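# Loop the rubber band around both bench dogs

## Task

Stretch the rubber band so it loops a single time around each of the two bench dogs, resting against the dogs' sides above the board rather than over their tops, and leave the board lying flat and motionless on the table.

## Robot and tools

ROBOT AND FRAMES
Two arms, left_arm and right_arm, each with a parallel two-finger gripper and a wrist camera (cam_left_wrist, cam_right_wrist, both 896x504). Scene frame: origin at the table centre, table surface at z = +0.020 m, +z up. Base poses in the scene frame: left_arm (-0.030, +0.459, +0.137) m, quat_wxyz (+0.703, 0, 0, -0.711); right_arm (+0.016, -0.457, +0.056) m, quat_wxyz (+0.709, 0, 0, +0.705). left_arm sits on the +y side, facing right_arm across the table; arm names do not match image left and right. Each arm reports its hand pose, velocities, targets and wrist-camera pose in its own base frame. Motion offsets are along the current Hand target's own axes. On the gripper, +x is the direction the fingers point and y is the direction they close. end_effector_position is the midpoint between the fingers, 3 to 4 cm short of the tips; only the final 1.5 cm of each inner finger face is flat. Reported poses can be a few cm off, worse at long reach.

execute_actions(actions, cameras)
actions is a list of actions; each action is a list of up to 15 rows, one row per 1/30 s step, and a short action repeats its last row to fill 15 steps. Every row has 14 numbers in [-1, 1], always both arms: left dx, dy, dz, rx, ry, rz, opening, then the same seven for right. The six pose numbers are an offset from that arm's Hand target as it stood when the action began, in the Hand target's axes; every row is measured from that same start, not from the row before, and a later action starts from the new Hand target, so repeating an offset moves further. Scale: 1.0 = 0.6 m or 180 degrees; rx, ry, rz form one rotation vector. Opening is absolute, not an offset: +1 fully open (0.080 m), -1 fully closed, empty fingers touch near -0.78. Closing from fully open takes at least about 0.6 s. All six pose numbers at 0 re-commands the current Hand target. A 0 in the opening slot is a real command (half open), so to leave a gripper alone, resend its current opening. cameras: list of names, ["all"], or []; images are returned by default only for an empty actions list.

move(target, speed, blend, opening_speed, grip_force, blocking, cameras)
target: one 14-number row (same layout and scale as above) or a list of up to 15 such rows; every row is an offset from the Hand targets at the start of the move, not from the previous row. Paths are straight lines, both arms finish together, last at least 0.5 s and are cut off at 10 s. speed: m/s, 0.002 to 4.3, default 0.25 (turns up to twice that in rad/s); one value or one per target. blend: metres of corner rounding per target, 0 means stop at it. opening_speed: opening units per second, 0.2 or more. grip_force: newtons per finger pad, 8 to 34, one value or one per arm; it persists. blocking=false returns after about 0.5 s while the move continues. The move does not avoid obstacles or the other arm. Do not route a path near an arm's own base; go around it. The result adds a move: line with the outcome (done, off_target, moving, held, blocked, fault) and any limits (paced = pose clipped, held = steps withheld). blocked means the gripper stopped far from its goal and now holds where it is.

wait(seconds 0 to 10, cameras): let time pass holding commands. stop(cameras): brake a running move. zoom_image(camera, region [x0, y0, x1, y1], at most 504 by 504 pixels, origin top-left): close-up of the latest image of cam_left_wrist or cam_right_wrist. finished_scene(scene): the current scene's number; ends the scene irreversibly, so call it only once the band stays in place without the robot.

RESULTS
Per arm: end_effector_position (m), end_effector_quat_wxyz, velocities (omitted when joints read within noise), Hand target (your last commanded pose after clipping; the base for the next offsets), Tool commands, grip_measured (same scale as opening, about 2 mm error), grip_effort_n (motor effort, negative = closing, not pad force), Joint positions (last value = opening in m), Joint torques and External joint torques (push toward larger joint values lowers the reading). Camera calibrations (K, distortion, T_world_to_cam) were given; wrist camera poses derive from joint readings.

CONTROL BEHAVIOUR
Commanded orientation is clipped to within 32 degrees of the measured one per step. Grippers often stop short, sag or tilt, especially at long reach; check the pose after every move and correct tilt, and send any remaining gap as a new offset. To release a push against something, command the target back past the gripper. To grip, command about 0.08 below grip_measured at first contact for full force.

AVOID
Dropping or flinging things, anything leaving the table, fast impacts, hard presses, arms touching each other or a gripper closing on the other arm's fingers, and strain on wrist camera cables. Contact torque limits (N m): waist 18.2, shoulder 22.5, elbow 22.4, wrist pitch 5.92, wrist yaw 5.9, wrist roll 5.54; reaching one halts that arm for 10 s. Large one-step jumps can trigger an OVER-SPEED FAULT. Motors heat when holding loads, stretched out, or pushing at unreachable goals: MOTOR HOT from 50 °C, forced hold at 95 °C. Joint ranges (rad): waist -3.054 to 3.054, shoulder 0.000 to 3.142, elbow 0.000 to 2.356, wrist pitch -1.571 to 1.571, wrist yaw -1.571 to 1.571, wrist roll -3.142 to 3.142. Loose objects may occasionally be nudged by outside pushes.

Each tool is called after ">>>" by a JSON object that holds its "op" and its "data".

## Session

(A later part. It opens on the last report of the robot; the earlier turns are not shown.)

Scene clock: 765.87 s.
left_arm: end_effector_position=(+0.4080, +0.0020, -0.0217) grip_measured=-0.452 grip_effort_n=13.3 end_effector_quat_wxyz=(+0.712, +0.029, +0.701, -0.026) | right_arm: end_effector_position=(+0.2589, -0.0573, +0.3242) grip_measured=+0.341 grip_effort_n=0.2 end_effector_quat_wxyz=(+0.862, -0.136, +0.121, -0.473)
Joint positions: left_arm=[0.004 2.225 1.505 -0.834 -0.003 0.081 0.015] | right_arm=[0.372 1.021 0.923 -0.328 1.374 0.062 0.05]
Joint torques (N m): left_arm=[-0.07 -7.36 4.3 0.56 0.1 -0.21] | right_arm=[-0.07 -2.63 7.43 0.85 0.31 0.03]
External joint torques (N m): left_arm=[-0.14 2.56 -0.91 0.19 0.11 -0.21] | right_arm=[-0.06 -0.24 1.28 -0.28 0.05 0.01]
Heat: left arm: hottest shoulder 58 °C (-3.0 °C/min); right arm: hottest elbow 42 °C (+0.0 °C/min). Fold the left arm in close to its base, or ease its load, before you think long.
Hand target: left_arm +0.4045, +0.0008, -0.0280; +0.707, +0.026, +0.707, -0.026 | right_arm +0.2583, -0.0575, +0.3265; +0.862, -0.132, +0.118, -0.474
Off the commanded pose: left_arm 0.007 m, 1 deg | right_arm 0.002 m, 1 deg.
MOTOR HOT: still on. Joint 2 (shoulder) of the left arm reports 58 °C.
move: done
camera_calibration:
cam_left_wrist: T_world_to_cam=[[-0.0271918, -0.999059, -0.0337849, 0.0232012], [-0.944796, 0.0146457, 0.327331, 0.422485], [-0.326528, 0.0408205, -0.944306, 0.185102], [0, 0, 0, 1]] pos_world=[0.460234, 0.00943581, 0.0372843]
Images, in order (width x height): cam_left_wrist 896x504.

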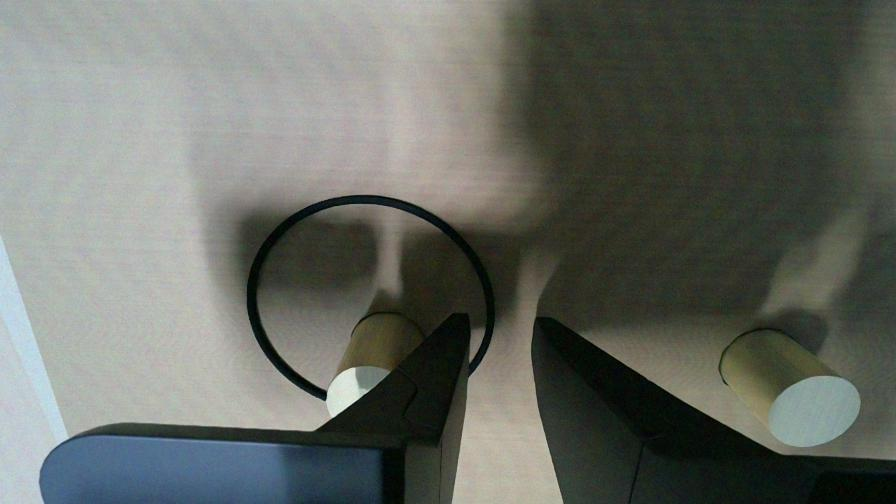

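>>> {"op": "move", "data": {"target": [0.0105,0.0015,0,0,0,0,-0.53,0,0,0,0,0,0,0.340842], "cameras": ["cam_left_wrist"], "speed": 0.05}}

>>> {"op": "zoom_image", "data": {"camera": "cam_left_wrist", "region": [380, 220, 630, 400]}}

Scene clock: 776.87 s.
left_arm: end_effector_position=(+0.4089, +0.0020, -0.0268) grip_measured=-0.528 grip_effort_n=-12.8 end_effector_quat_wxyz=(+0.714, +0.029, +0.699, -0.026) | right_arm: end_effector_position=(+0.2589, -0.0573, +0.3242) grip_measured=+0.341 grip_effort_n=0.2 end_effector_quat_wxyz=(+0.862, -0.136, +0.121, -0.473)
Joint positions: left_arm=[0.004 2.235 1.498 -0.814 -0.003 0.081 0.011] | right_arm=[0.372 1.021 0.923 -0.328 1.374 0.062 0.05]
Joint torques (N m): left_arm=[-0.04 -6.89 3.84 0.45 0.11 -0.17] | right_arm=[-0.08 -2.62 7.4 0.86 0.3 0.02]
External joint torques (N m): left_arm=[0.03 3.07 -1.36 0.06 0.1 -0.17] | right_arm=[-0.09 -0.23 1.22 -0.29 0.05 0]
Heat: left arm: hottest shoulder 57 °C (-5.0 °C/min); right arm: hottest elbow 42 °C (+0.0 °C/min). Fold the left arm in close to its base, or ease its load, before you think long.
Hand target: left_arm +0.4045, +0.0017, -0.0344; +0.707, +0.026, +0.707, -0.026 | right_arm +0.2583, -0.0575, +0.3265; +0.862, -0.132, +0.118, -0.474
Off the commanded pose: left_arm 0.009 m, 1 deg | right_arm 0.002 m, 1 deg.
MOTOR HOT: still on. Joint 2 (shoulder) of the left arm reports 57 °C.
move: off_target (left_arm)
camera_calibration:
cam_left_wrist: T_world_to_cam=[[-0.0270616, -0.99907, -0.0335699, 0.022987], [-0.946042, 0.0147482, 0.323709, 0.425452], [-0.322913, 0.0405186, -0.945561, 0.179075], [0, 0, 0, 1]] pos_world=[0.460943, 0.00943506, 0.0323754]
Images, in order (width x height): cam_left_wrist 896x504.

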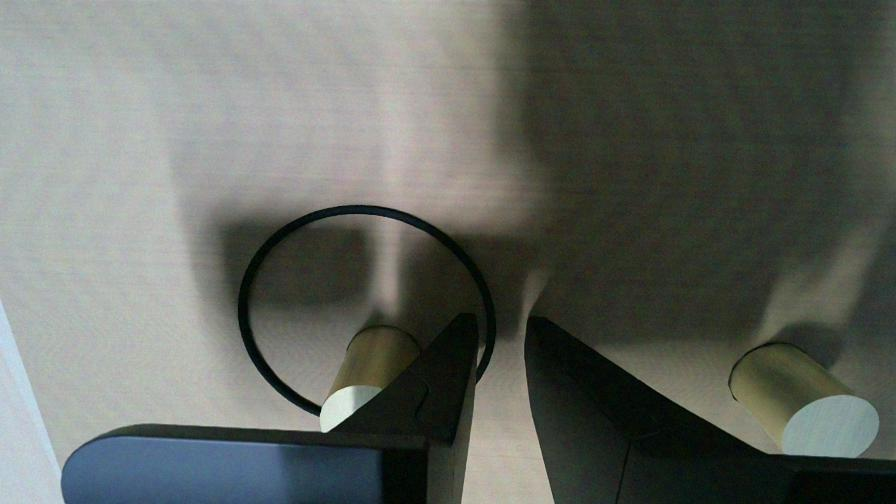

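Scaled by 2.016.

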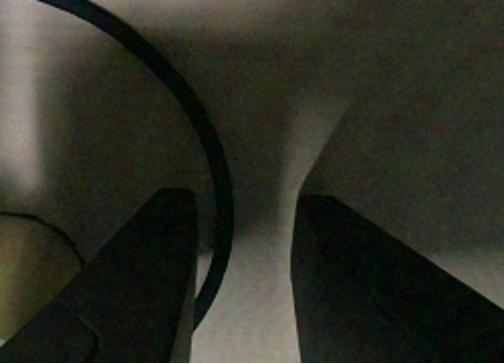

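>>> {"op": "move", "data": {"target": [0.006,0.003,0,0,0,0,-0.53,0,0,0,0,0,0,0.340842], "cameras": ["cam_left_wrist"], "speed": 0.04}}

>>> {"op": "zoom_image", "data": {"camera": "cam_left_wrist", "region": [380, 220, 630, 400]}}

Scene clock: 787.83 s.
left_arm: end_effector_position=(+0.4100, +0.0021, -0.0274) grip_measured=-0.528 grip_effort_n=-12.8 end_effector_quat_wxyz=(+0.716, +0.029, +0.697, -0.026) | right_arm: end_effector_position=(+0.2589, -0.0573, +0.3242) grip_measured=+0.341 grip_effort_n=0.7 end_effector_quat_wxyz=(+0.862, -0.136, +0.121, -0.473)
Joint positions: left_arm=[0.004 2.235 1.496 -0.806 -0.003 0.081 0.011] | right_arm=[0.372 1.021 0.923 -0.328 1.374 0.062 0.05]
Joint torques (N m): left_arm=[0.41 -6.38 3.6 0.77 0.12 0.02] | right_arm=[-0.07 -2.6 7.44 0.84 0.3 0.02]
External joint torques (N m): left_arm=[0.4 3.5 -1.52 0.4 0.12 0.02] | right_arm=[-0.06 -0.21 1.25 -0.3 0.06 0]
Heat: left arm: hottest shoulder 57 °C (-5.0 °C/min); right arm: hottest elbow 42 °C (+0.0 °C/min). Fold the left arm in close to its base, or ease its load, before you think long.
Hand target: left_arm +0.4046, +0.0035, -0.0379; +0.707, +0.026, +0.707, -0.026 | right_arm +0.2583, -0.0575, +0.3265; +0.862, -0.132, +0.118, -0.474
Off the commanded pose: left_arm 0.012 m, 2 deg | right_arm 0.002 m, 1 deg.
MOTOR HOT: still on. Joint 2 (shoulder) of the left arm reports 57 °C.
move: off_target (left_arm)
camera_calibration:
cam_left_wrist: T_world_to_cam=[[-0.0264569, -0.99908, -0.0337576, 0.022925], [-0.947882, 0.0143462, 0.3183, 0.42722], [-0.317523, 0.0404195, -0.947389, 0.176667], [0, 0, 0, 1]] pos_world=[0.461657, 0.00963418, 0.0321619]
Images, in order (width x height): cam_left_wrist 896x504.

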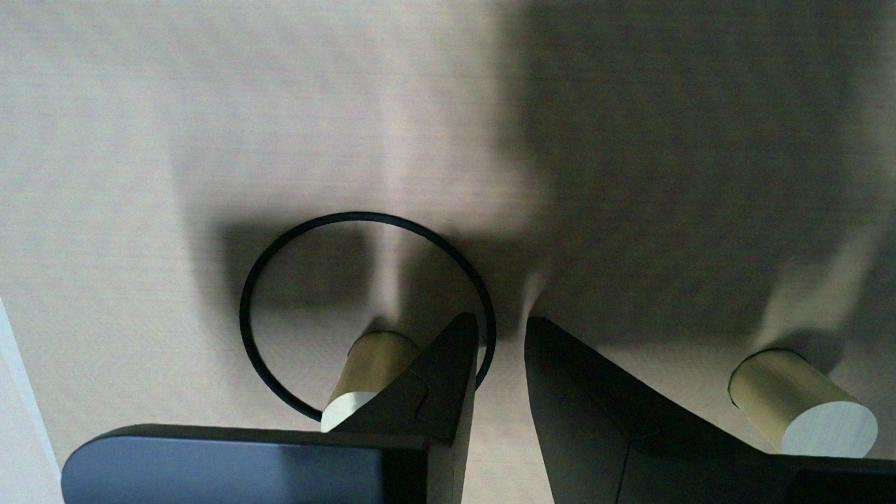

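Scaled by 2.016.

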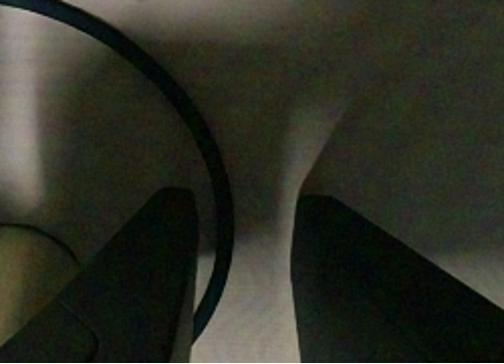

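>>> {"op": "move", "data": {"target": [0,0,0,0,0,0,-1,0,0,0,0,0,0,0.340842], "cameras": ["cam_left_wrist"], "speed": 0.04, "opening_speed": 0.4}}

>>> {"op": "zoom_image", "data": {"camera": "cam_left_wrist", "region": [380, 220, 630, 400]}}

Scene clock: 796.97 s.
left_arm: end_effector_position=(+0.4106, +0.0019, -0.0273) grip_measured=-0.774 grip_effort_n=-21.2 end_effector_quat_wxyz=(+0.717, +0.028, +0.696, -0.026) | right_arm: end_effector_position=(+0.2589, -0.0573, +0.3242) grip_measured=+0.341 grip_effort_n=0.2 end_effector_quat_wxyz=(+0.862, -0.136, +0.121, -0.473)
Joint positions: left_arm=[0.004 2.235 1.496 -0.803 -0.001 0.081 0] | right_arm=[0.372 1.021 0.923 -0.328 1.374 0.062 0.05]
Joint torques (N m): left_arm=[0.54 -6.41 3.78 0.55 0.03 0.02] | right_arm=[-0.08 -2.63 7.43 0.85 0.31 0.02]
External joint torques (N m): left_arm=[0.54 3.66 -1.49 0.13 0.04 0.02] | right_arm=[-0.1 -0.2 1.22 -0.31 0.06 0]
Heat: left arm: hottest shoulder 56 °C (-6.0 °C/min); right arm: hottest elbow 42 °C (+0.0 °C/min). Fold the left arm in close to its base, or ease its load, before you think long.
Hand target: left_arm +0.4046, +0.0035, -0.0379; +0.707, +0.026, +0.707, -0.026 | right_arm +0.2583, -0.0575, +0.3265; +0.862, -0.132, +0.118, -0.474
Off the commanded pose: left_arm 0.012 m, 2 deg | right_arm 0.002 m, 1 deg.
MOTOR HOT: still on. Joint 2 (shoulder) of the left arm reports 56 °C.
move: off_target (left_arm)
camera_calibration:
cam_left_wrist: T_world_to_cam=[[-0.026464, -0.99913, -0.0322178, 0.0226897], [-0.948745, 0.0149498, 0.315687, 0.428056], [-0.314931, 0.0389209, -0.948316, 0.17574], [0, 0, 0, 1]] pos_world=[0.462063, 0.00943063, 0.0322563]
Images, in order (width x height): cam_left_wrist 896x504.

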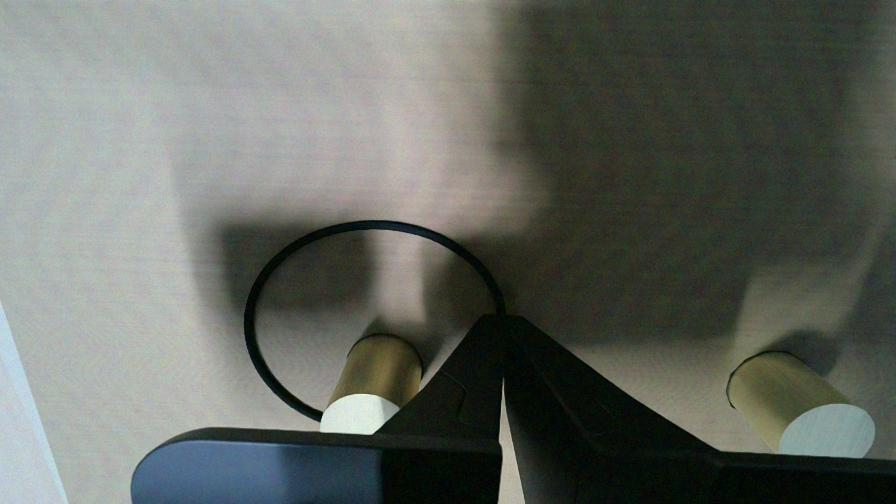

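Scaled by 2.016.

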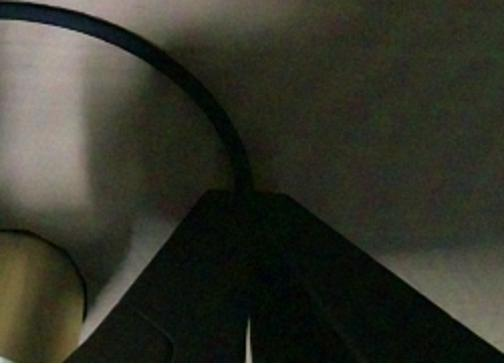

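>>> {"op": "move", "data": {"target": [[-0.022,0,0,0,0,0,-1,0,0,0,0,0,0,0.340842],[-0.035,-0.0563,0.022,0,0,0,-1,0,0,0,0,0,0,0.340842]], "cameras": ["cam_left_wrist"], "speed": 0.08, "blend": [0.003,0]}}

Scene clock: 833.40 s.
left_arm: end_effector_position=(+0.4138, -0.0308, -0.0142) grip_measured=-0.774 grip_effort_n=-20.7 end_effector_quat_wxyz=(+0.708, +0.028, +0.705, -0.028) | right_arm: end_effector_position=(+0.2589, -0.0573, +0.3242) grip_measured=+0.341 grip_effort_n=-0.2 end_effector_quat_wxyz=(+0.862, -0.136, +0.121, -0.473)
Joint positions: left_arm=[-0.075 2.246 1.573 -0.894 -0.001 0.004 0] | right_arm=[0.372 1.021 0.923 -0.328 1.374 0.062 0.05]
Joint torques (N m): left_arm=[0.13 -7.16 6.55 0.13 0.01 -0.24] | right_arm=[-0.08 -2.61 7.42 0.85 0.3 0.02]
External joint torques (N m): left_arm=[0.1 3.01 1.25 -0.22 0.03 -0.24] | right_arm=[-0.08 -0.24 1.27 -0.29 0.06 0]
Heat: left arm: hottest shoulder 55 °C (-2.0 °C/min); right arm: hottest elbow 42 °C (+0.0 °C/min). Fold the left arm in close to its base, or ease its load, before you think long.
Hand target: left_arm +0.4154, -0.0311, -0.0170; +0.707, +0.026, +0.707, -0.026 | right_arm +0.2583, -0.0575, +0.3265; +0.862, -0.132, +0.118, -0.474
Off the commanded pose: left_arm 0.003 m, 0 deg | right_arm 0.002 m, 1 deg.
MOTOR HOT: still on. Joint 2 (shoulder) of the left arm reports 55 °C.
move: done; blend cut to 0 m at target 1
camera_calibration:
cam_left_wrist: T_world_to_cam=[[-0.029539, -0.999078, -0.0311641, -0.00817947], [-0.940747, 0.0172503, 0.33867, 0.424609], [-0.33782, 0.0393215, -0.940389, 0.200099], [0, 0, 0, 1]] pos_world=[0.466806, -0.0233648, 0.044114]
Images, in order (width x height): cam_left_wrist 896x504.

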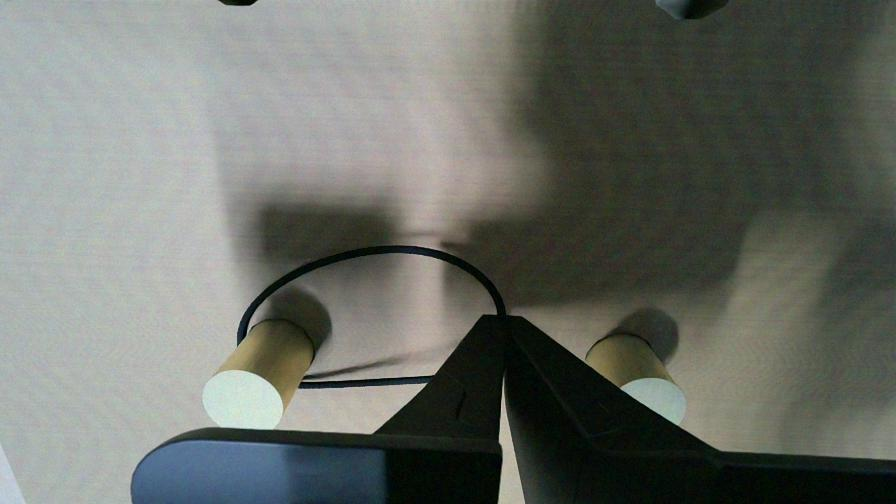

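>>> {"op": "move", "data": {"target": [[0.005,-0.0253,0.016,0,0,0,-1,0,0,0,0,0,0,0.340842],[0.005,-0.117,0.016,0,0,0,-1,0,0,0,0,0,0,0.340842]], "cameras": ["cam_left_wrist"], "speed": 0.08, "blend": [0.003,0]}}

Scene clock: 843.23 s.
left_arm: end_effector_position=(+0.4180, -0.0926, -0.0184) grip_measured=-0.774 grip_effort_n=-20.2 end_effector_quat_wxyz=(+0.706, +0.027, +0.708, -0.018) | right_arm: end_effector_position=(+0.2589, -0.0573, +0.3242) grip_measured=+0.341 grip_effort_n=0.2 end_effector_quat_wxyz=(+0.862, -0.136, +0.121, -0.473)
Joint positions: left_arm=[-0.222 2.307 1.662 -0.931 -0.012 -0.158 0] | right_arm=[0.372 1.021 0.923 -0.328 1.374 0.062 0.05]
Joint torques (N m): left_arm=[-1.41 -7.59 7.03 0.45 0.38 -0.17] | right_arm=[-0.08 -2.62 7.4 0.86 0.31 0.02]
External joint torques (N m): left_arm=[-1.4 2.96 1.69 0.12 0.4 -0.17] | right_arm=[-0.08 -0.21 1.21 -0.29 0.05 0]
Heat: left arm: hottest shoulder 56 °C (-1.0 °C/min); right arm: hottest elbow 42 °C (+0.0 °C/min). Fold the left arm in close to its base, or ease its load, before you think long.
Hand target: left_arm +0.4198, -0.1019, -0.0199; +0.707, +0.026, +0.707, -0.026 | right_arm +0.2583, -0.0575, +0.3265; +0.862, -0.132, +0.118, -0.474
Off the commanded pose: left_arm 0.010 m, 1 deg | right_arm 0.002 m, 1 deg.
MOTOR HOT: still on. Joint 2 (shoulder) of the left arm reports 56 °C.
move: off_target (left_arm)
camera_calibration:
cam_left_wrist: T_world_to_cam=[[-0.0148283, -0.998959, -0.0431452, -0.0762835], [-0.938693, -0.000956167, 0.344752, 0.428534], [-0.344435, 0.0456122, -0.937702, 0.203426], [0, 0, 0, 1]] pos_world=[0.471198, -0.085073, 0.0397236]
Images, in order (width x height): cam_left_wrist 896x504.

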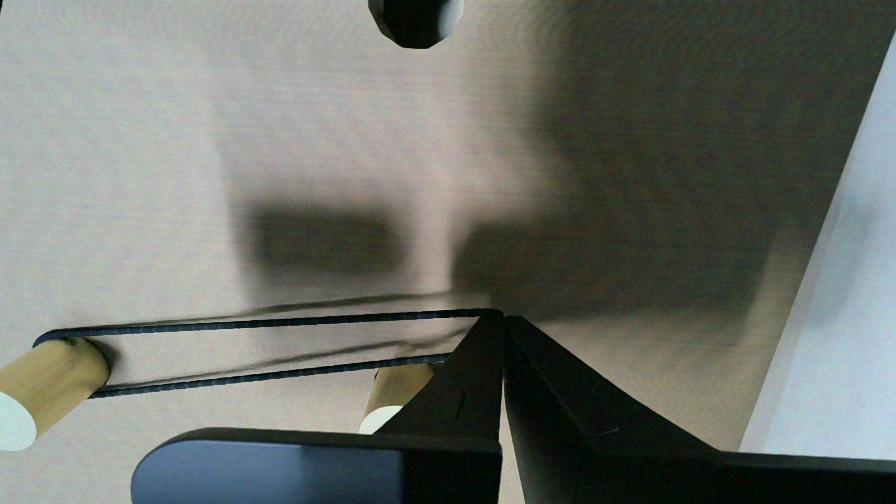

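>>> {"op": "move", "data": {"target": [[-0.06,-0.0067,0,0,0,0,-1,0,0,0,0,0,0,0.340842],[-0.06,-0.0067,-0.0283,0,0,0,-1,0,0,0,0,0,0,0.340842]], "cameras": ["cam_left_wrist"], "speed": 0.08, "blend": [0.003,0]}}

Scene clock: 856.53 s.
left_arm: end_effector_position=(+0.4043, -0.0945, +0.0109) grip_measured=-0.774 grip_effort_n=-20.7 end_effector_quat_wxyz=(+0.702, +0.027, +0.711, -0.016) | right_arm: end_effector_position=(+0.2589, -0.0573, +0.3242) grip_measured=+0.341 grip_effort_n=0.2 end_effector_quat_wxyz=(+0.862, -0.136, +0.121, -0.473)
Joint positions: left_arm=[-0.234 2.226 1.647 -1.008 -0.013 -0.174 0] | right_arm=[0.372 1.021 0.923 -0.328 1.374 0.062 0.05]
Joint torques (N m): left_arm=[-1.71 -10.3 4.56 0.67 0.41 -0.28] | right_arm=[-0.08 -2.63 7.41 0.86 0.31 0.02]
External joint torques (N m): left_arm=[-1.76 -0.21 -0.85 0.35 0.44 -0.28] | right_arm=[-0.08 -0.18 1.16 -0.31 0.06 0]
Heat: left arm: hottest shoulder 58 °C (+2.0 °C/min); right arm: hottest elbow 42 °C (+0.0 °C/min). Fold the left arm in close to its base, or ease its load, before you think long.
Hand target: left_arm +0.4026, -0.1046, +0.0161; +0.707, +0.026, +0.707, -0.026 | right_arm +0.2583, -0.0575, +0.3265; +0.862, -0.132, +0.118, -0.474
Off the commanded pose: left_arm 0.012 m, 1 deg | right_arm 0.002 m, 1 deg.
MOTOR HOT: still on. Joint 2 (shoulder) of the left arm reports 58 °C.
move: off_target (left_arm)
camera_calibration:
cam_left_wrist: T_world_to_cam=[[-0.0111988, -0.998877, -0.0460314, -0.0784979], [-0.935046, -0.00585225, 0.354477, 0.403551], [-0.354349, 0.0470112, -0.933931, 0.230328], [0, 0, 0, 1]] pos_world=[0.458076, -0.086876, 0.0684472]
Images, in order (width x height): cam_left_wrist 896x504.

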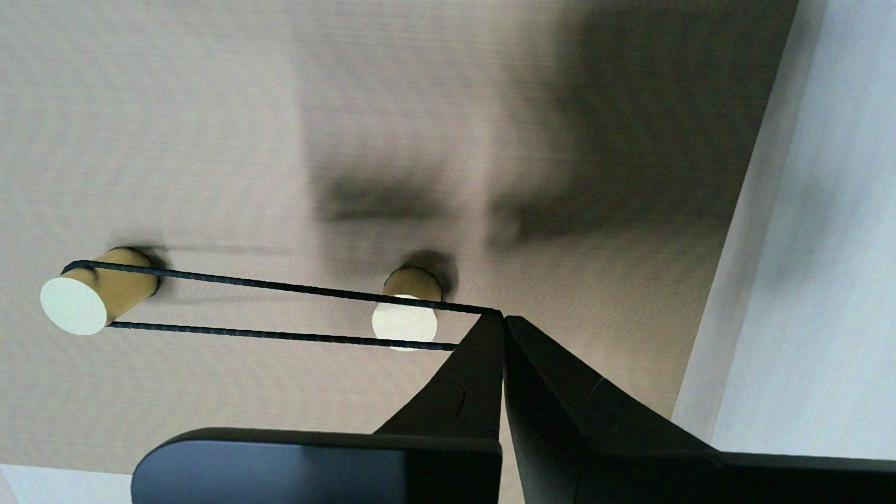

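>>> {"op": "move", "data": {"target": [0.0,0,0.0155,0,0,0,-1,0,0,0,0,0,0,0.340842], "cameras": ["cam_left_wrist"], "speed": 0.06}}

>>> {"op": "zoom_image", "data": {"camera": "cam_left_wrist", "region": [20, 200, 520, 400]}}

Scene clock: 884.73 s.
left_arm: end_effector_position=(+0.4098, -0.0957, +0.0165) grip_measured=-0.774 grip_effort_n=-20.7 end_effector_quat_wxyz=(+0.705, +0.026, +0.708, -0.016) | right_arm: end_effector_position=(+0.2589, -0.0573, +0.3242) grip_measured=+0.341 grip_effort_n=0.2 end_effector_quat_wxyz=(+0.862, -0.136, +0.121, -0.473)
Joint positions: left_arm=[-0.234 2.232 1.681 -1.027 -0.013 -0.174 0] | right_arm=[0.372 1.021 0.923 -0.328 1.374 0.062 0.05]
Joint torques (N m): left_arm=[-1.39 -7.74 7.45 0.38 0.44 -0.1] | right_arm=[-0.06 -2.62 7.4 0.85 0.3 0.02]
External joint torques (N m): left_arm=[-1.4 2.43 2.02 0.06 0.47 -0.1] | right_arm=[-0.08 -0.31 1.3 -0.28 0.06 0]
Heat: left arm: hottest shoulder 58 °C (+3.0 °C/min); right arm: hottest elbow 42 °C (+0.0 °C/min). Fold the left arm in close to its base, or ease its load, before you think long.
Hand target: left_arm +0.4119, -0.1053, +0.0161; +0.707, +0.026, +0.707, -0.026 | right_arm +0.2583, -0.0575, +0.3265; +0.862, -0.132, +0.118, -0.474
Off the commanded pose: left_arm 0.010 m, 1 deg | right_arm 0.002 m, 1 deg.
MOTOR HOT: still on. Joint 2 (shoulder) of the left arm reports 58 °C.
move: off_target (left_arm)
camera_calibration:
cam_left_wrist: T_world_to_cam=[[-0.0108071, -0.998955, -0.0444177, -0.0796783], [-0.938047, -0.00525729, 0.346469, 0.408062], [-0.34634, 0.0454102, -0.937009, 0.234093], [0, 0, 0, 1]] pos_world=[0.462996, -0.0880799, 0.0744274]
Images, in order (width x height): cam_left_wrist 896x504.

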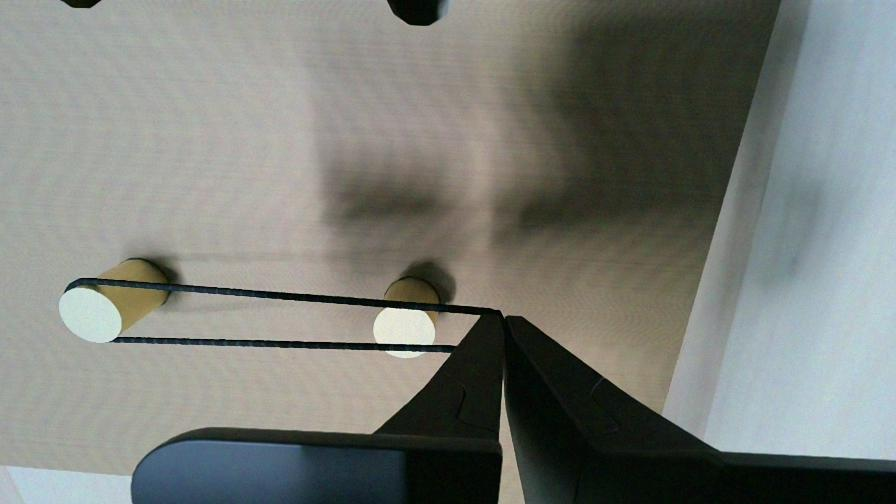

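Scaled by 1.008.

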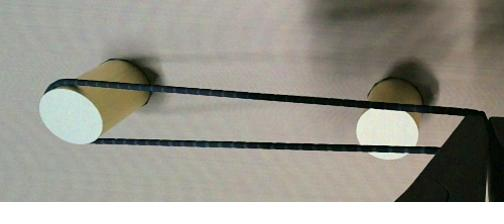

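>>> {"op": "move", "data": {"target": [[0.005,0,0.0115,0,0,0,-1,0,0,0,0,0,0,0.340842],[0.035,0,0.0125,0,0,0,-1,0,0,0,0,0,0,0.340842]], "cameras": ["cam_left_wrist"], "speed": 0.06, "blend": [0.003,0]}}

>>> {"op": "zoom_image", "data": {"camera": "cam_left_wrist", "region": [20, 200, 520, 450]}}

Scene clock: 895.57 s.
left_arm: end_effector_position=(+0.4221, -0.0983, +0.0008) grip_measured=-0.774 grip_effort_n=-20.7 end_effector_quat_wxyz=(+0.711, +0.025, +0.703, -0.017) | right_arm: end_effector_position=(+0.2589, -0.0573, +0.3242) grip_measured=+0.341 grip_effort_n=0.2 end_effector_quat_wxyz=(+0.862, -0.136, +0.121, -0.473)
Joint positions: left_arm=[-0.233 2.288 1.711 -0.985 -0.013 -0.174 0] | right_arm=[0.372 1.021 0.923 -0.328 1.374 0.062 0.05]
Joint torques (N m): left_arm=[-1.11 -8.12 4.76 0.92 0.42 0.03] | right_arm=[-0.08 -2.64 7.39 0.86 0.31 0.02]
External joint torques (N m): left_arm=[-1.05 2.49 -0.71 0.57 0.44 0.03] | right_arm=[-0.1 -0.25 1.21 -0.29 0.06 0]
Heat: left arm: hottest shoulder 59 °C (+4.0 °C/min); right arm: hottest elbow 42 °C (+0.0 °C/min). Fold the left arm in close to its base, or ease its load, before you think long.
Hand target: left_arm +0.4193, -0.1060, -0.0049; +0.707, +0.026, +0.707, -0.026 | right_arm +0.2583, -0.0575, +0.3265; +0.862, -0.132, +0.118, -0.474
Off the commanded pose: left_arm 0.010 m, 1 deg | right_arm 0.002 m, 1 deg.
MOTOR HOT: still on. Joint 2 (shoulder) of the left arm reports 59 °C.
move: off_target (left_arm); blend cut to 0 m at target 1
camera_calibration:
cam_left_wrist: T_world_to_cam=[[-0.00936208, -0.999096, -0.0414561, -0.0833983], [-0.943113, -0.0049565, 0.332436, 0.42731], [-0.332341, 0.0422101, -0.942214, 0.217577], [0, 0, 0, 1]] pos_world=[0.47453, -0.090389, 0.0594933]
Images, in order (width x height): cam_left_wrist 896x504.

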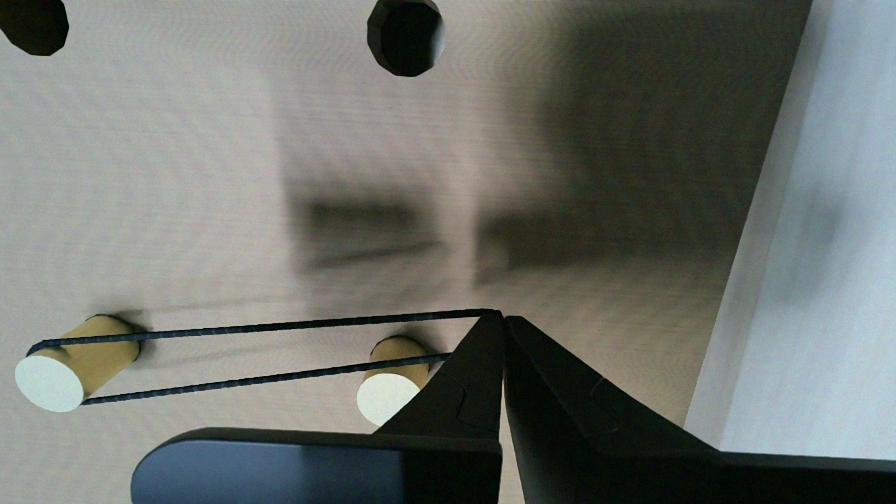

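Scaled by 1.008.

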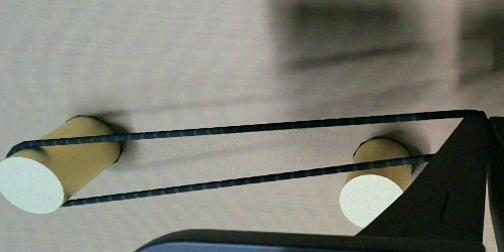

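>>> {"op": "move", "data": {"target": [0.0,0,-0.0165,0,0,0,-1,0,0,0,0,0,0,0.340842], "cameras": ["cam_left_wrist"], "speed": 0.06}}

>>> {"op": "zoom_image", "data": {"camera": "cam_left_wrist", "region": [20, 200, 520, 450]}}

Scene clock: 906.77 s.
left_arm: end_effector_position=(+0.4112, -0.0957, -0.0090) grip_measured=-0.774 grip_effort_n=-20.7 end_effector_quat_wxyz=(+0.703, +0.027, +0.710, -0.015) | right_arm: end_effector_position=(+0.2589, -0.0573, +0.3242) grip_measured=+0.341 grip_effort_n=0.2 end_effector_quat_wxyz=(+0.862, -0.136, +0.121, -0.473)
Joint positions: left_arm=[-0.233 2.277 1.651 -0.957 -0.013 -0.174 0] | right_arm=[0.372 1.021 0.923 -0.328 1.374 0.062 0.05]
Joint torques (N m): left_arm=[-1.59 -10.22 4.71 0.61 0.43 -0.16] | right_arm=[-0.08 -2.61 7.42 0.85 0.3 0.02]
External joint torques (N m): left_arm=[-1.54 0.17 -0.65 0.29 0.46 -0.16] | right_arm=[-0.09 -0.21 1.21 -0.3 0.06 0.01]
Heat: left arm: hottest shoulder 60 °C (+4.0 °C/min); right arm: hottest elbow 42 °C (+0.0 °C/min). Fold the left arm in close to its base, or ease its load, before you think long.
Hand target: left_arm +0.4093, -0.1052, -0.0050; +0.706, +0.026, +0.707, -0.026 | right_arm +0.2583, -0.0575, +0.3265; +0.862, -0.132, +0.118, -0.474
Off the commanded pose: left_arm 0.011 m, 1 deg | right_arm 0.002 m, 1 deg.
MOTOR HOT: still on. Joint 2 (shoulder) of the left arm reports 60 °C.
move: off_target (left_arm)
camera_calibration:
cam_left_wrist: T_world_to_cam=[[-0.0101987, -0.998887, -0.0460623, -0.0809948], [-0.936163, -0.00665085, 0.351504, 0.417395], [-0.351419, 0.0467067, -0.935052, 0.213022], [0, 0, 0, 1]] pos_world=[0.464784, -0.0880781, 0.0487396]
Images, in order (width x height): cam_left_wrist 896x504.

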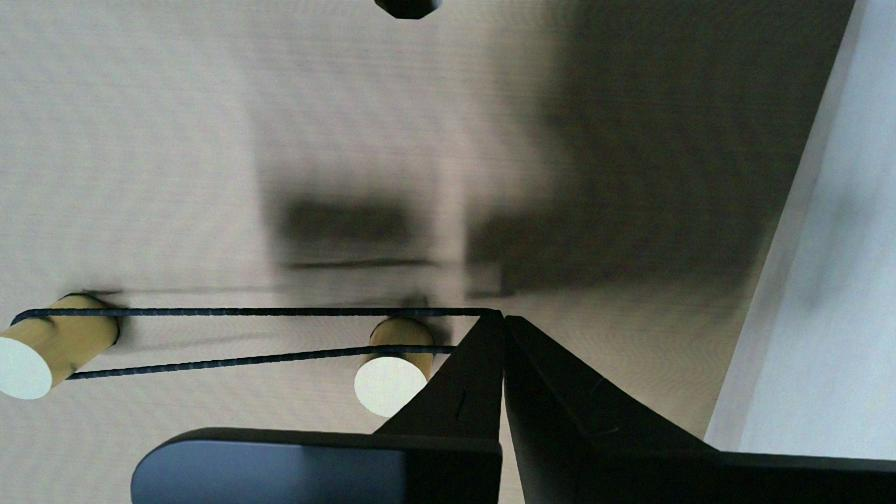

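Scaled by 1.008.

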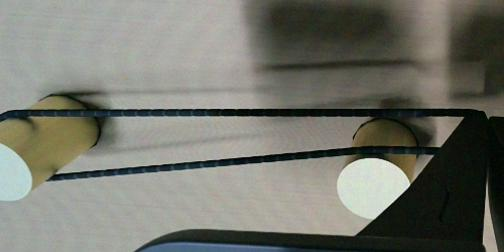

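>>> {"op": "move", "data": {"target": [[-0.0233,0,0,0,0,0,-1,0,0,0,0,0,0,0.340842],[-0.0233,0,-0.0175,0,0,0,-1,0,0,0,0,0,0,0.340842]], "cameras": ["cam_left_wrist"], "speed": 0.06, "blend": [0.003,0]}}

>>> {"op": "zoom_image", "data": {"camera": "cam_left_wrist", "region": [20, 200, 520, 450]}}

Scene clock: 942.43 s.
left_arm: end_effector_position=(+0.4008, -0.0945, +0.0044) grip_measured=-0.774 grip_effort_n=-20.7 end_effector_quat_wxyz=(+0.703, +0.027, +0.711, -0.016) | right_arm: end_effector_position=(+0.2589, -0.0573, +0.3242) grip_measured=+0.341 grip_effort_n=0.2 end_effector_quat_wxyz=(+0.862, -0.136, +0.121, -0.473)
Joint positions: left_arm=[-0.236 2.221 1.611 -0.976 -0.013 -0.176 0] | right_arm=[0.372 1.021 0.923 -0.328 1.374 0.062 0.05]
Joint torques (N m): left_arm=[-1.55 -10.24 4.35 0.63 0.42 -0.22] | right_arm=[-0.08 -2.62 7.41 0.85 0.31 0.03]
External joint torques (N m): left_arm=[-1.55 -0.16 -1.05 0.31 0.44 -0.22] | right_arm=[-0.08 -0.24 1.24 -0.3 0.06 0.01]
Heat: left arm: hottest shoulder 69 °C (+11.1 °C/min); right arm: hottest elbow 42 °C (+0.0 °C/min). Fold the left arm in close to its base, or ease its load, before you think long.
Hand target: left_arm +0.3989, -0.1045, +0.0091; +0.707, +0.026, +0.707, -0.026 | right_arm +0.2583, -0.0575, +0.3265; +0.862, -0.132, +0.118, -0.474
Off the commanded pose: left_arm 0.011 m, 1 deg | right_arm 0.002 m, 1 deg.
MOTOR HOT: still on. Joint 2 (shoulder) of the left arm reports 69 °C.
move: off_target (left_arm)
camera_calibration:
cam_left_wrist: T_world_to_cam=[[-0.0118519, -0.998847, -0.0465214, -0.0786048], [-0.935502, -0.00535377, 0.35328, 0.402817], [-0.353122, 0.0477079, -0.93436, 0.222514], [0, 0, 0, 1]] pos_world=[0.454479, -0.0869732, 0.0619439]
Images, in order (width x height): cam_left_wrist 896x504.

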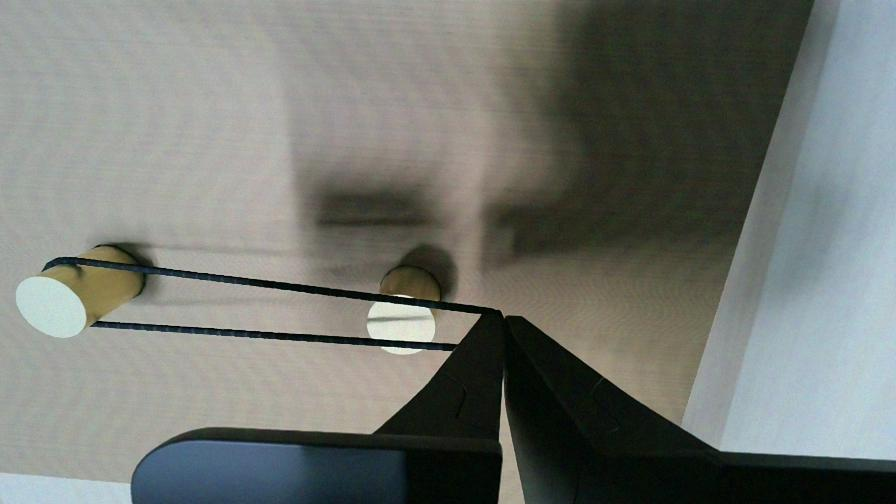

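Scaled by 1.008.

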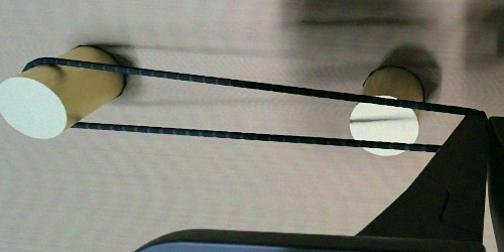

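>>> {"op": "move", "data": {"target": [[0,0,0.0075,0,0,0,-1,0,0,0,0,0,0,0.340842],[0.04,0,0.0075,0,0,0,-1,0,0,0,0,0,0,0.340842]], "cameras": ["cam_left_wrist"], "speed": 0.05, "blend": [0.002,0]}}

>>> {"op": "zoom_image", "data": {"camera": "cam_left_wrist", "region": [20, 200, 520, 450]}}

Scene clock: 970.13 s.
left_arm: end_effector_position=(+0.4076, -0.0961, -0.0088) grip_measured=-0.774 grip_effort_n=-20.7 end_effector_quat_wxyz=(+0.712, +0.025, +0.702, -0.018) | right_arm: end_effector_position=(+0.2589, -0.0573, +0.3242) grip_measured=+0.341 grip_effort_n=0.2 end_effector_quat_wxyz=(+0.862, -0.136, +0.121, -0.473)
Joint positions: left_arm=[-0.236 2.245 1.596 -0.91 -0.013 -0.176 0] | right_arm=[0.372 1.021 0.923 -0.328 1.374 0.062 0.05]
Joint torques (N m): left_arm=[-1.39 -7.56 4.44 0.73 0.44 -0.22] | right_arm=[-0.07 -2.62 7.4 0.86 0.3 0.02]
External joint torques (N m): left_arm=[-1.26 2.63 -0.92 0.37 0.45 -0.22] | right_arm=[-0.06 -0.22 1.22 -0.29 0.05 0]
Heat: left arm: hottest shoulder 69 °C (+7.1 °C/min); right arm: hottest elbow 42 °C (+0.0 °C/min). Fold the left arm in close to its base, or ease its load, before you think long.
Hand target: left_arm +0.4034, -0.1048, -0.0149; +0.707, +0.026, +0.707, -0.026 | right_arm +0.2583, -0.0575, +0.3265; +0.862, -0.132, +0.118, -0.474
Off the commanded pose: left_arm 0.011 m, 1 deg | right_arm 0.002 m, 1 deg.
MOTOR HOT: still on. Joint 2 (shoulder) of the left arm reports 69 °C.
move: off_target (left_arm); blend cut to 0 m at target 1
camera_calibration:
cam_left_wrist: T_world_to_cam=[[-0.0107302, -0.999116, -0.0406431, -0.0812406], [-0.944258, -0.00325011, 0.32919, 0.417336], [-0.329032, 0.0419098, -0.943388, 0.202218], [0, 0, 0, 1]] pos_world=[0.459738, -0.0882873, 0.0500855]
Images, in order (width x height): cam_left_wrist 896x504.

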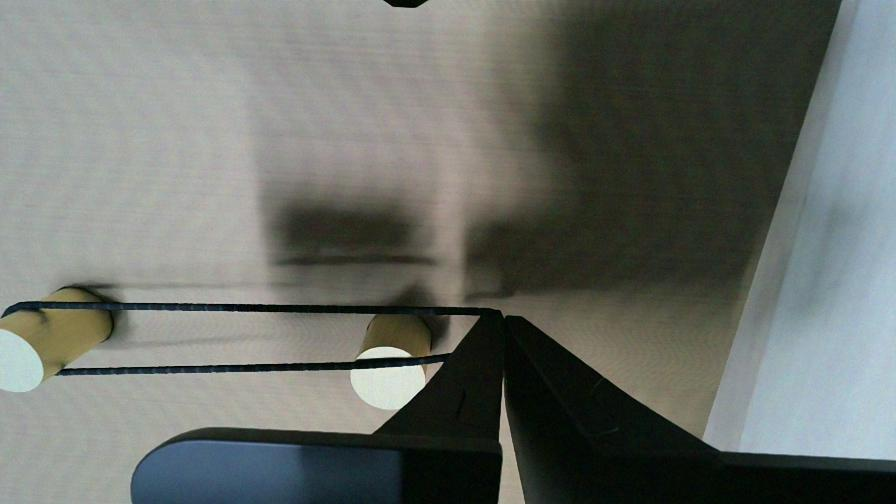

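Scaled by 1.008.

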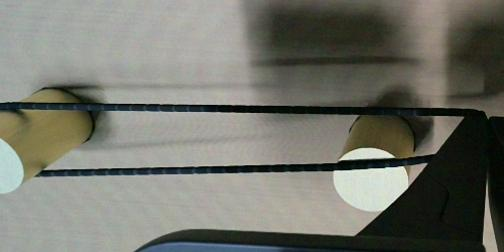

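>>> {"op": "move", "data": {"target": [[0.02,-0.004,0,0,0,0,-1,0,0,0,0,0,0,0.340842],[0.022,-0.005,-0.05,0,0,0,-1,0,0,0,0,0,0,0.340842]], "cameras": ["cam_left_wrist"], "speed": 0.06, "blend": [0.002,0]}}

>>> {"op": "zoom_image", "data": {"camera": "cam_left_wrist", "region": [20, 200, 520, 450]}}

Scene clock: 985.23 s.
left_arm: end_effector_position=(+0.3763, -0.1064, -0.0275) grip_measured=-0.776 grip_effort_n=-12.8 end_effector_quat_wxyz=(+0.708, +0.028, +0.705, -0.028) | right_arm: end_effector_position=(+0.2589, -0.0573, +0.3242) grip_measured=+0.341 grip_effort_n=0.2 end_effector_quat_wxyz=(+0.862, -0.136, +0.121, -0.473)
Joint positions: left_arm=[-0.276 2.188 1.415 -0.793 -0.001 -0.196 0] | right_arm=[0.372 1.021 0.923 -0.328 1.374 0.062 0.05]
Joint torques (N m): left_arm=[0.12 -8.59 3.6 0.45 0 -0.21] | right_arm=[-0.07 -2.61 7.41 0.85 0.3 0.02]
External joint torques (N m): left_arm=[0.07 1.03 -1.5 0.09 0.02 -0.21] | right_arm=[-0.07 -0.25 1.27 -0.29 0.06 0]
Heat: left arm: hottest shoulder 68 °C (+2.0 °C/min); right arm: hottest elbow 42 °C (+0.0 °C/min). Fold the left arm in close to its base, or ease its load, before you think long.
Hand target: left_arm +0.3733, -0.1055, -0.0281; +0.707, +0.026, +0.707, -0.026 | right_arm +0.2583, -0.0575, +0.3265; +0.862, -0.132, +0.118, -0.474
Off the commanded pose: left_arm 0.003 m, 0 deg | right_arm 0.002 m, 1 deg.
MOTOR HOT: still on. Joint 2 (shoulder) of the left arm reports 68 °C.
move: done
camera_calibration:
cam_left_wrist: T_world_to_cam=[[-0.0306394, -0.999076, -0.030142, -0.0847936], [-0.940891, 0.0186517, 0.338196, 0.395261], [-0.337321, 0.0387225, -0.940593, 0.177595], [0, 0, 0, 1]] pos_world=[0.429206, -0.0989645, 0.0308134]
Images, in order (width x height): cam_left_wrist 896x504.

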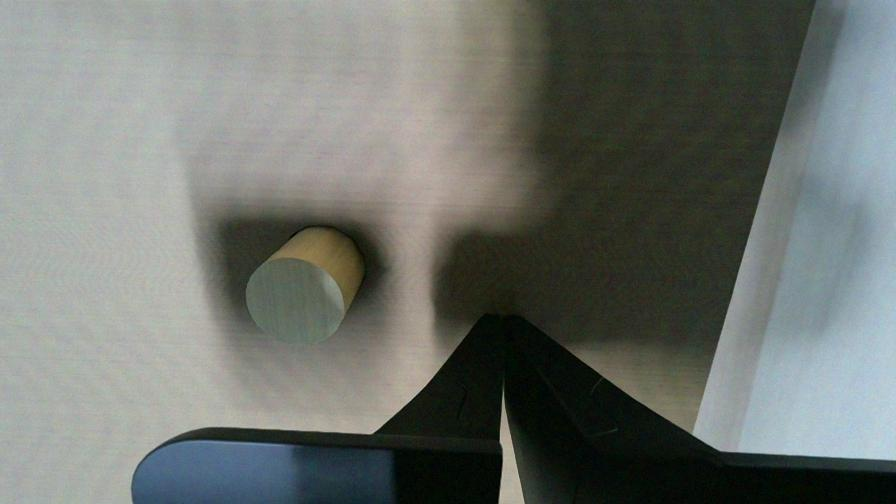

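Scaled by 1.008.

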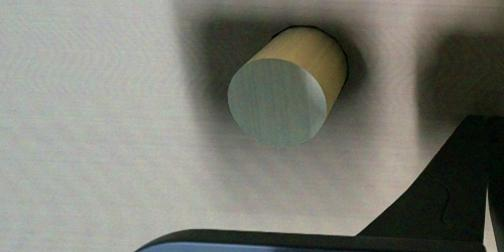

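>>> {"op": "move", "data": {"target": [[-0.08,0,0,0,0,0,-0.5,0,0,0,0,0,0,0.340842],[-0.2467,0.137,-0.065,0,-0.111,0,-0.5,0,0,0,0,0,0,0.340842]], "cameras": ["all"], "speed": 0.25, "blend": [0.02,0]}}

Scene clock: 998.03 s.
left_arm: end_effector_position=(+0.3426, -0.0211, +0.1206) grip_measured=-0.502 grip_effort_n=13.7 end_effector_quat_wxyz=(+0.819, +0.020, +0.574, -0.027) | right_arm: end_effector_position=(+0.2589, -0.0573, +0.3242) grip_measured=+0.341 grip_effort_n=0.2 end_effector_quat_wxyz=(+0.862, -0.136, +0.121, -0.473)
Joint positions: left_arm=[-0.061 1.571 1.164 -0.816 0.001 0.006 0.012] | right_arm=[0.372 1.021 0.923 -0.328 1.374 0.062 0.05]
Joint torques (N m): left_arm=[0.09 -6.12 5.05 1.07 0.09 0.32] | right_arm=[-0.09 -2.63 7.42 0.85 0.3 0.02]
External joint torques (N m): left_arm=[0.14 0.15 -1.24 0.15 0.09 0.31] | right_arm=[-0.07 -0.19 1.21 -0.3 0.04 0]
Heat: left arm: hottest shoulder 68 °C (+0.0 °C/min); right arm: hottest elbow 43 °C (+1.0 °C/min). Fold the left arm in close to its base, or ease its load, before you think long.
Hand target: left_arm +0.3405, -0.0206, +0.1200; +0.819, +0.021, +0.573, -0.030 | right_arm +0.2583, -0.0575, +0.3265; +0.862, -0.132, +0.118, -0.474
Off the commanded pose: left_arm 0.002 m, 0 deg | right_arm 0.002 m, 1 deg.
MOTOR HOT: still on. Joint 2 (shoulder) of the left arm reports 68 °C.
move: done
camera_calibration:
cam_left_wrist: T_world_to_cam=[[-0.0104802, -0.999866, -0.0125983, -0.00511285], [-0.999943, 0.0104559, 0.00199656, 0.372531], [-0.00186457, 0.0126185, -0.999919, 0.193879], [0, 0, 0, 1]] pos_world=[0.372818, -0.0114538, 0.193055]

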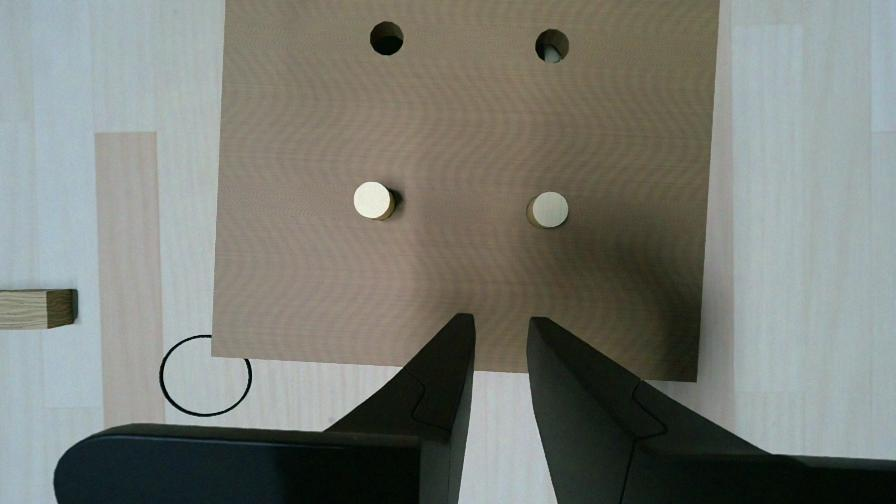

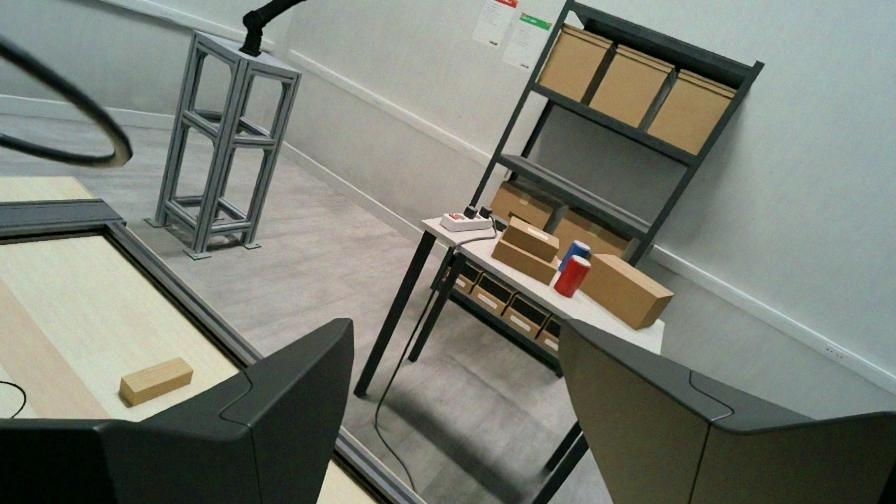

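>>> {"op": "move", "data": {"target": [0.165,0.2918,-0.2295,0.4716,0.0897,-0.0833,-0.45,0,0,0,0,0,0,0.340842], "cameras": ["cam_left_wrist"], "speed": 0.25}}

>>> {"op": "zoom_image", "data": {"camera": "cam_left_wrist", "region": [300, 100, 800, 400]}}

Scene clock: 1065.33 s.
left_arm: end_effector_position=(+0.2618, +0.1616, -0.0156) grip_measured=-0.452 grip_effort_n=13.3 end_effector_quat_wxyz=(+0.503, +0.504, +0.499, -0.494) | right_arm: end_effector_position=(+0.2589, -0.0573, +0.3242) grip_measured=+0.341 grip_effort_n=0.2 end_effector_quat_wxyz=(+0.862, -0.136, +0.121, -0.473)
Joint positions: left_arm=[0.554 1.89 1.005 -0.671 0.003 2.122 0.015] | right_arm=[0.372 1.021 0.923 -0.328 1.374 0.062 0.05]
Joint torques (N m): left_arm=[0.15 -4.95 3.66 0.45 -0.08 0.29] | right_arm=[-0.07 -2.61 7.4 0.85 0.3 0.02]
External joint torques (N m): left_arm=[0.2 2.16 -1.03 0.16 -0.13 0.3] | right_arm=[-0.08 -0.21 1.22 -0.3 0.05 0]
Heat: left arm: hottest shoulder 58 °C (-8.1 °C/min); right arm: hottest elbow 43 °C (+0.0 °C/min). Fold the left arm in close to its base, or ease its load, before you think long.
Hand target: left_arm +0.2579, +0.1610, -0.0202; +0.499, +0.500, +0.500, -0.500 | right_arm +0.2583, -0.0575, +0.3265; +0.862, -0.132, +0.118, -0.474
Off the commanded pose: left_arm 0.006 m, 1 deg | right_arm 0.002 m, 1 deg.
MOTOR HOT: still on. Joint 2 (shoulder) of the left arm reports 58 °C.
move: done
camera_calibration:
cam_left_wrist: T_world_to_cam=[[-0.997647, -0.0524044, -0.0442124, 0.279807], [-0.0645284, 0.935597, 0.347123, -0.0989793], [0.0231742, 0.349159, -0.936777, -0.00458998], [0, 0, 0, 1]] pos_world=[0.272868, 0.108871, 0.0424292]
Images, in order (width x height): cam_left_wrist 896x504.

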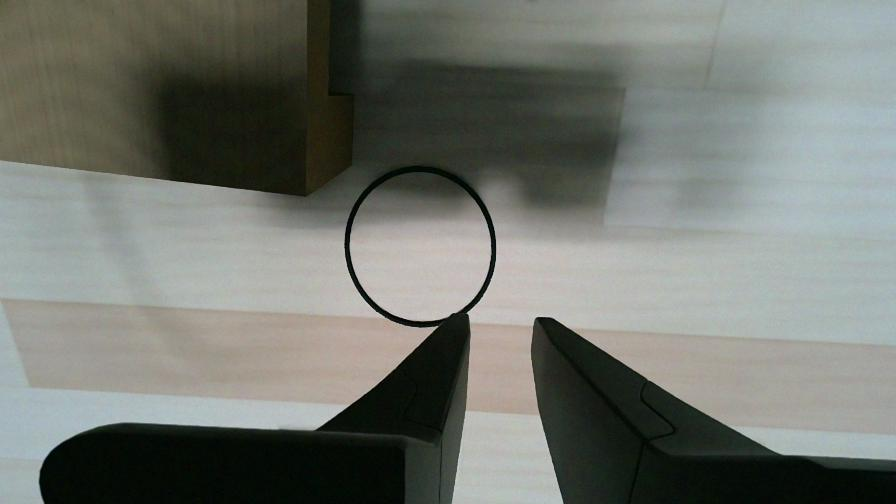

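Scaled by 1.008.

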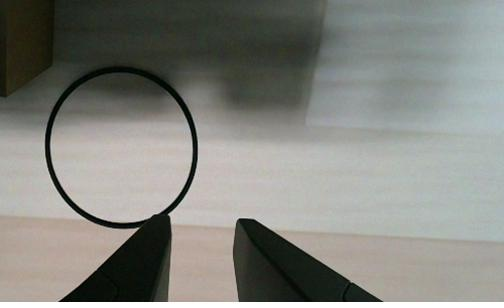

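>>> {"op": "move", "data": {"target": [0.088,-0.0055,-0.0058,0,0,0,-0.45,0,0,0,0,0,0,0.340842], "cameras": ["cam_left_wrist"], "speed": 0.12}}

>>> {"op": "zoom_image", "data": {"camera": "cam_left_wrist", "region": [380, 220, 630, 400]}}

Scene clock: 1079.37 s.
left_arm: end_effector_position=(+0.2586, +0.1650, -0.0689) grip_measured=-0.452 grip_effort_n=13.7 end_effector_quat_wxyz=(+0.502, +0.504, +0.499, -0.495) | right_arm: end_effector_position=(+0.2589, -0.0573, +0.3242) grip_measured=+0.341 grip_effort_n=0.2 end_effector_quat_wxyz=(+0.862, -0.136, +0.121, -0.473)
Joint positions: left_arm=[0.569 2.035 0.941 -0.463 0.002 2.138 0.015] | right_arm=[0.372 1.021 0.923 -0.328 1.374 0.062 0.05]
Joint torques (N m): left_arm=[0.19 -4.9 3.26 0.44 -0.07 0.23] | right_arm=[-0.09 -2.62 7.42 0.85 0.31 0.02]
External joint torques (N m): left_arm=[0.2 2.46 -0.61 0.17 -0.12 0.22] | right_arm=[-0.09 -0.21 1.18 -0.31 0.05 0]
Heat: left arm: hottest shoulder 56 °C (-7.1 °C/min); right arm: hottest elbow 43 °C (+0.0 °C/min). Fold the left arm in close to its base, or ease its load, before you think long.
Hand target: left_arm +0.2546, +0.1645, -0.0730; +0.499, +0.500, +0.500, -0.500 | right_arm +0.2583, -0.0575, +0.3265; +0.862, -0.132, +0.118, -0.474
Off the commanded pose: left_arm 0.006 m, 1 deg | right_arm 0.002 m, 1 deg.
MOTOR HOT: still on. Joint 2 (shoulder) of the left arm reports 56 °C.
move: done
camera_calibration:
cam_left_wrist: T_world_to_cam=[[-0.99778, -0.0512089, -0.0425785, 0.274356], [-0.0628326, 0.935771, 0.346966, -0.0844029], [0.022076, 0.348871, -0.936911, -0.0554344], [0, 0, 0, 1]] pos_world=[0.269668, 0.112371, -0.0109705]
Images, in order (width x height): cam_left_wrist 896x504.

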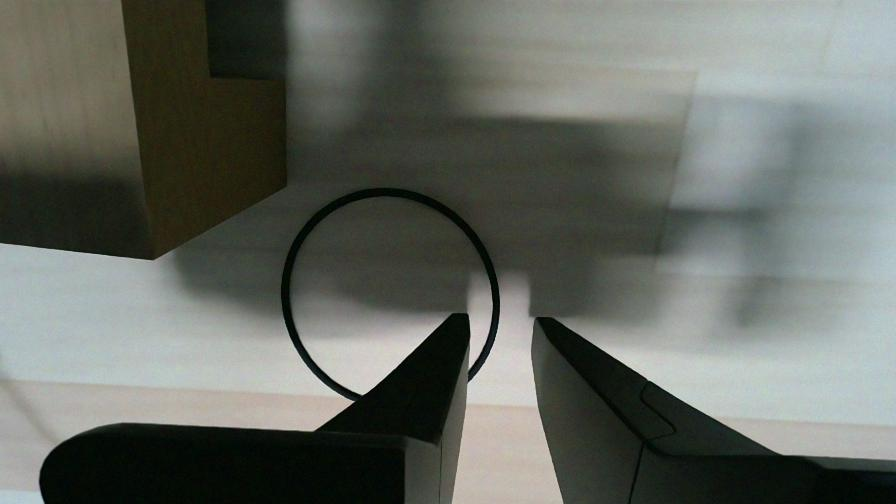

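Scaled by 2.016.

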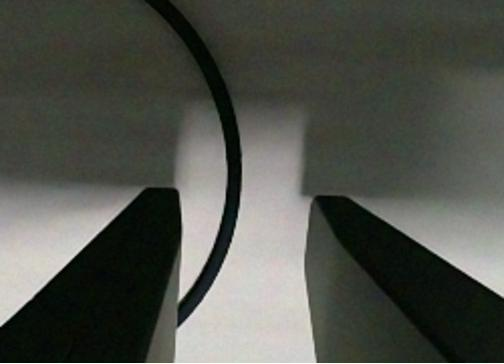

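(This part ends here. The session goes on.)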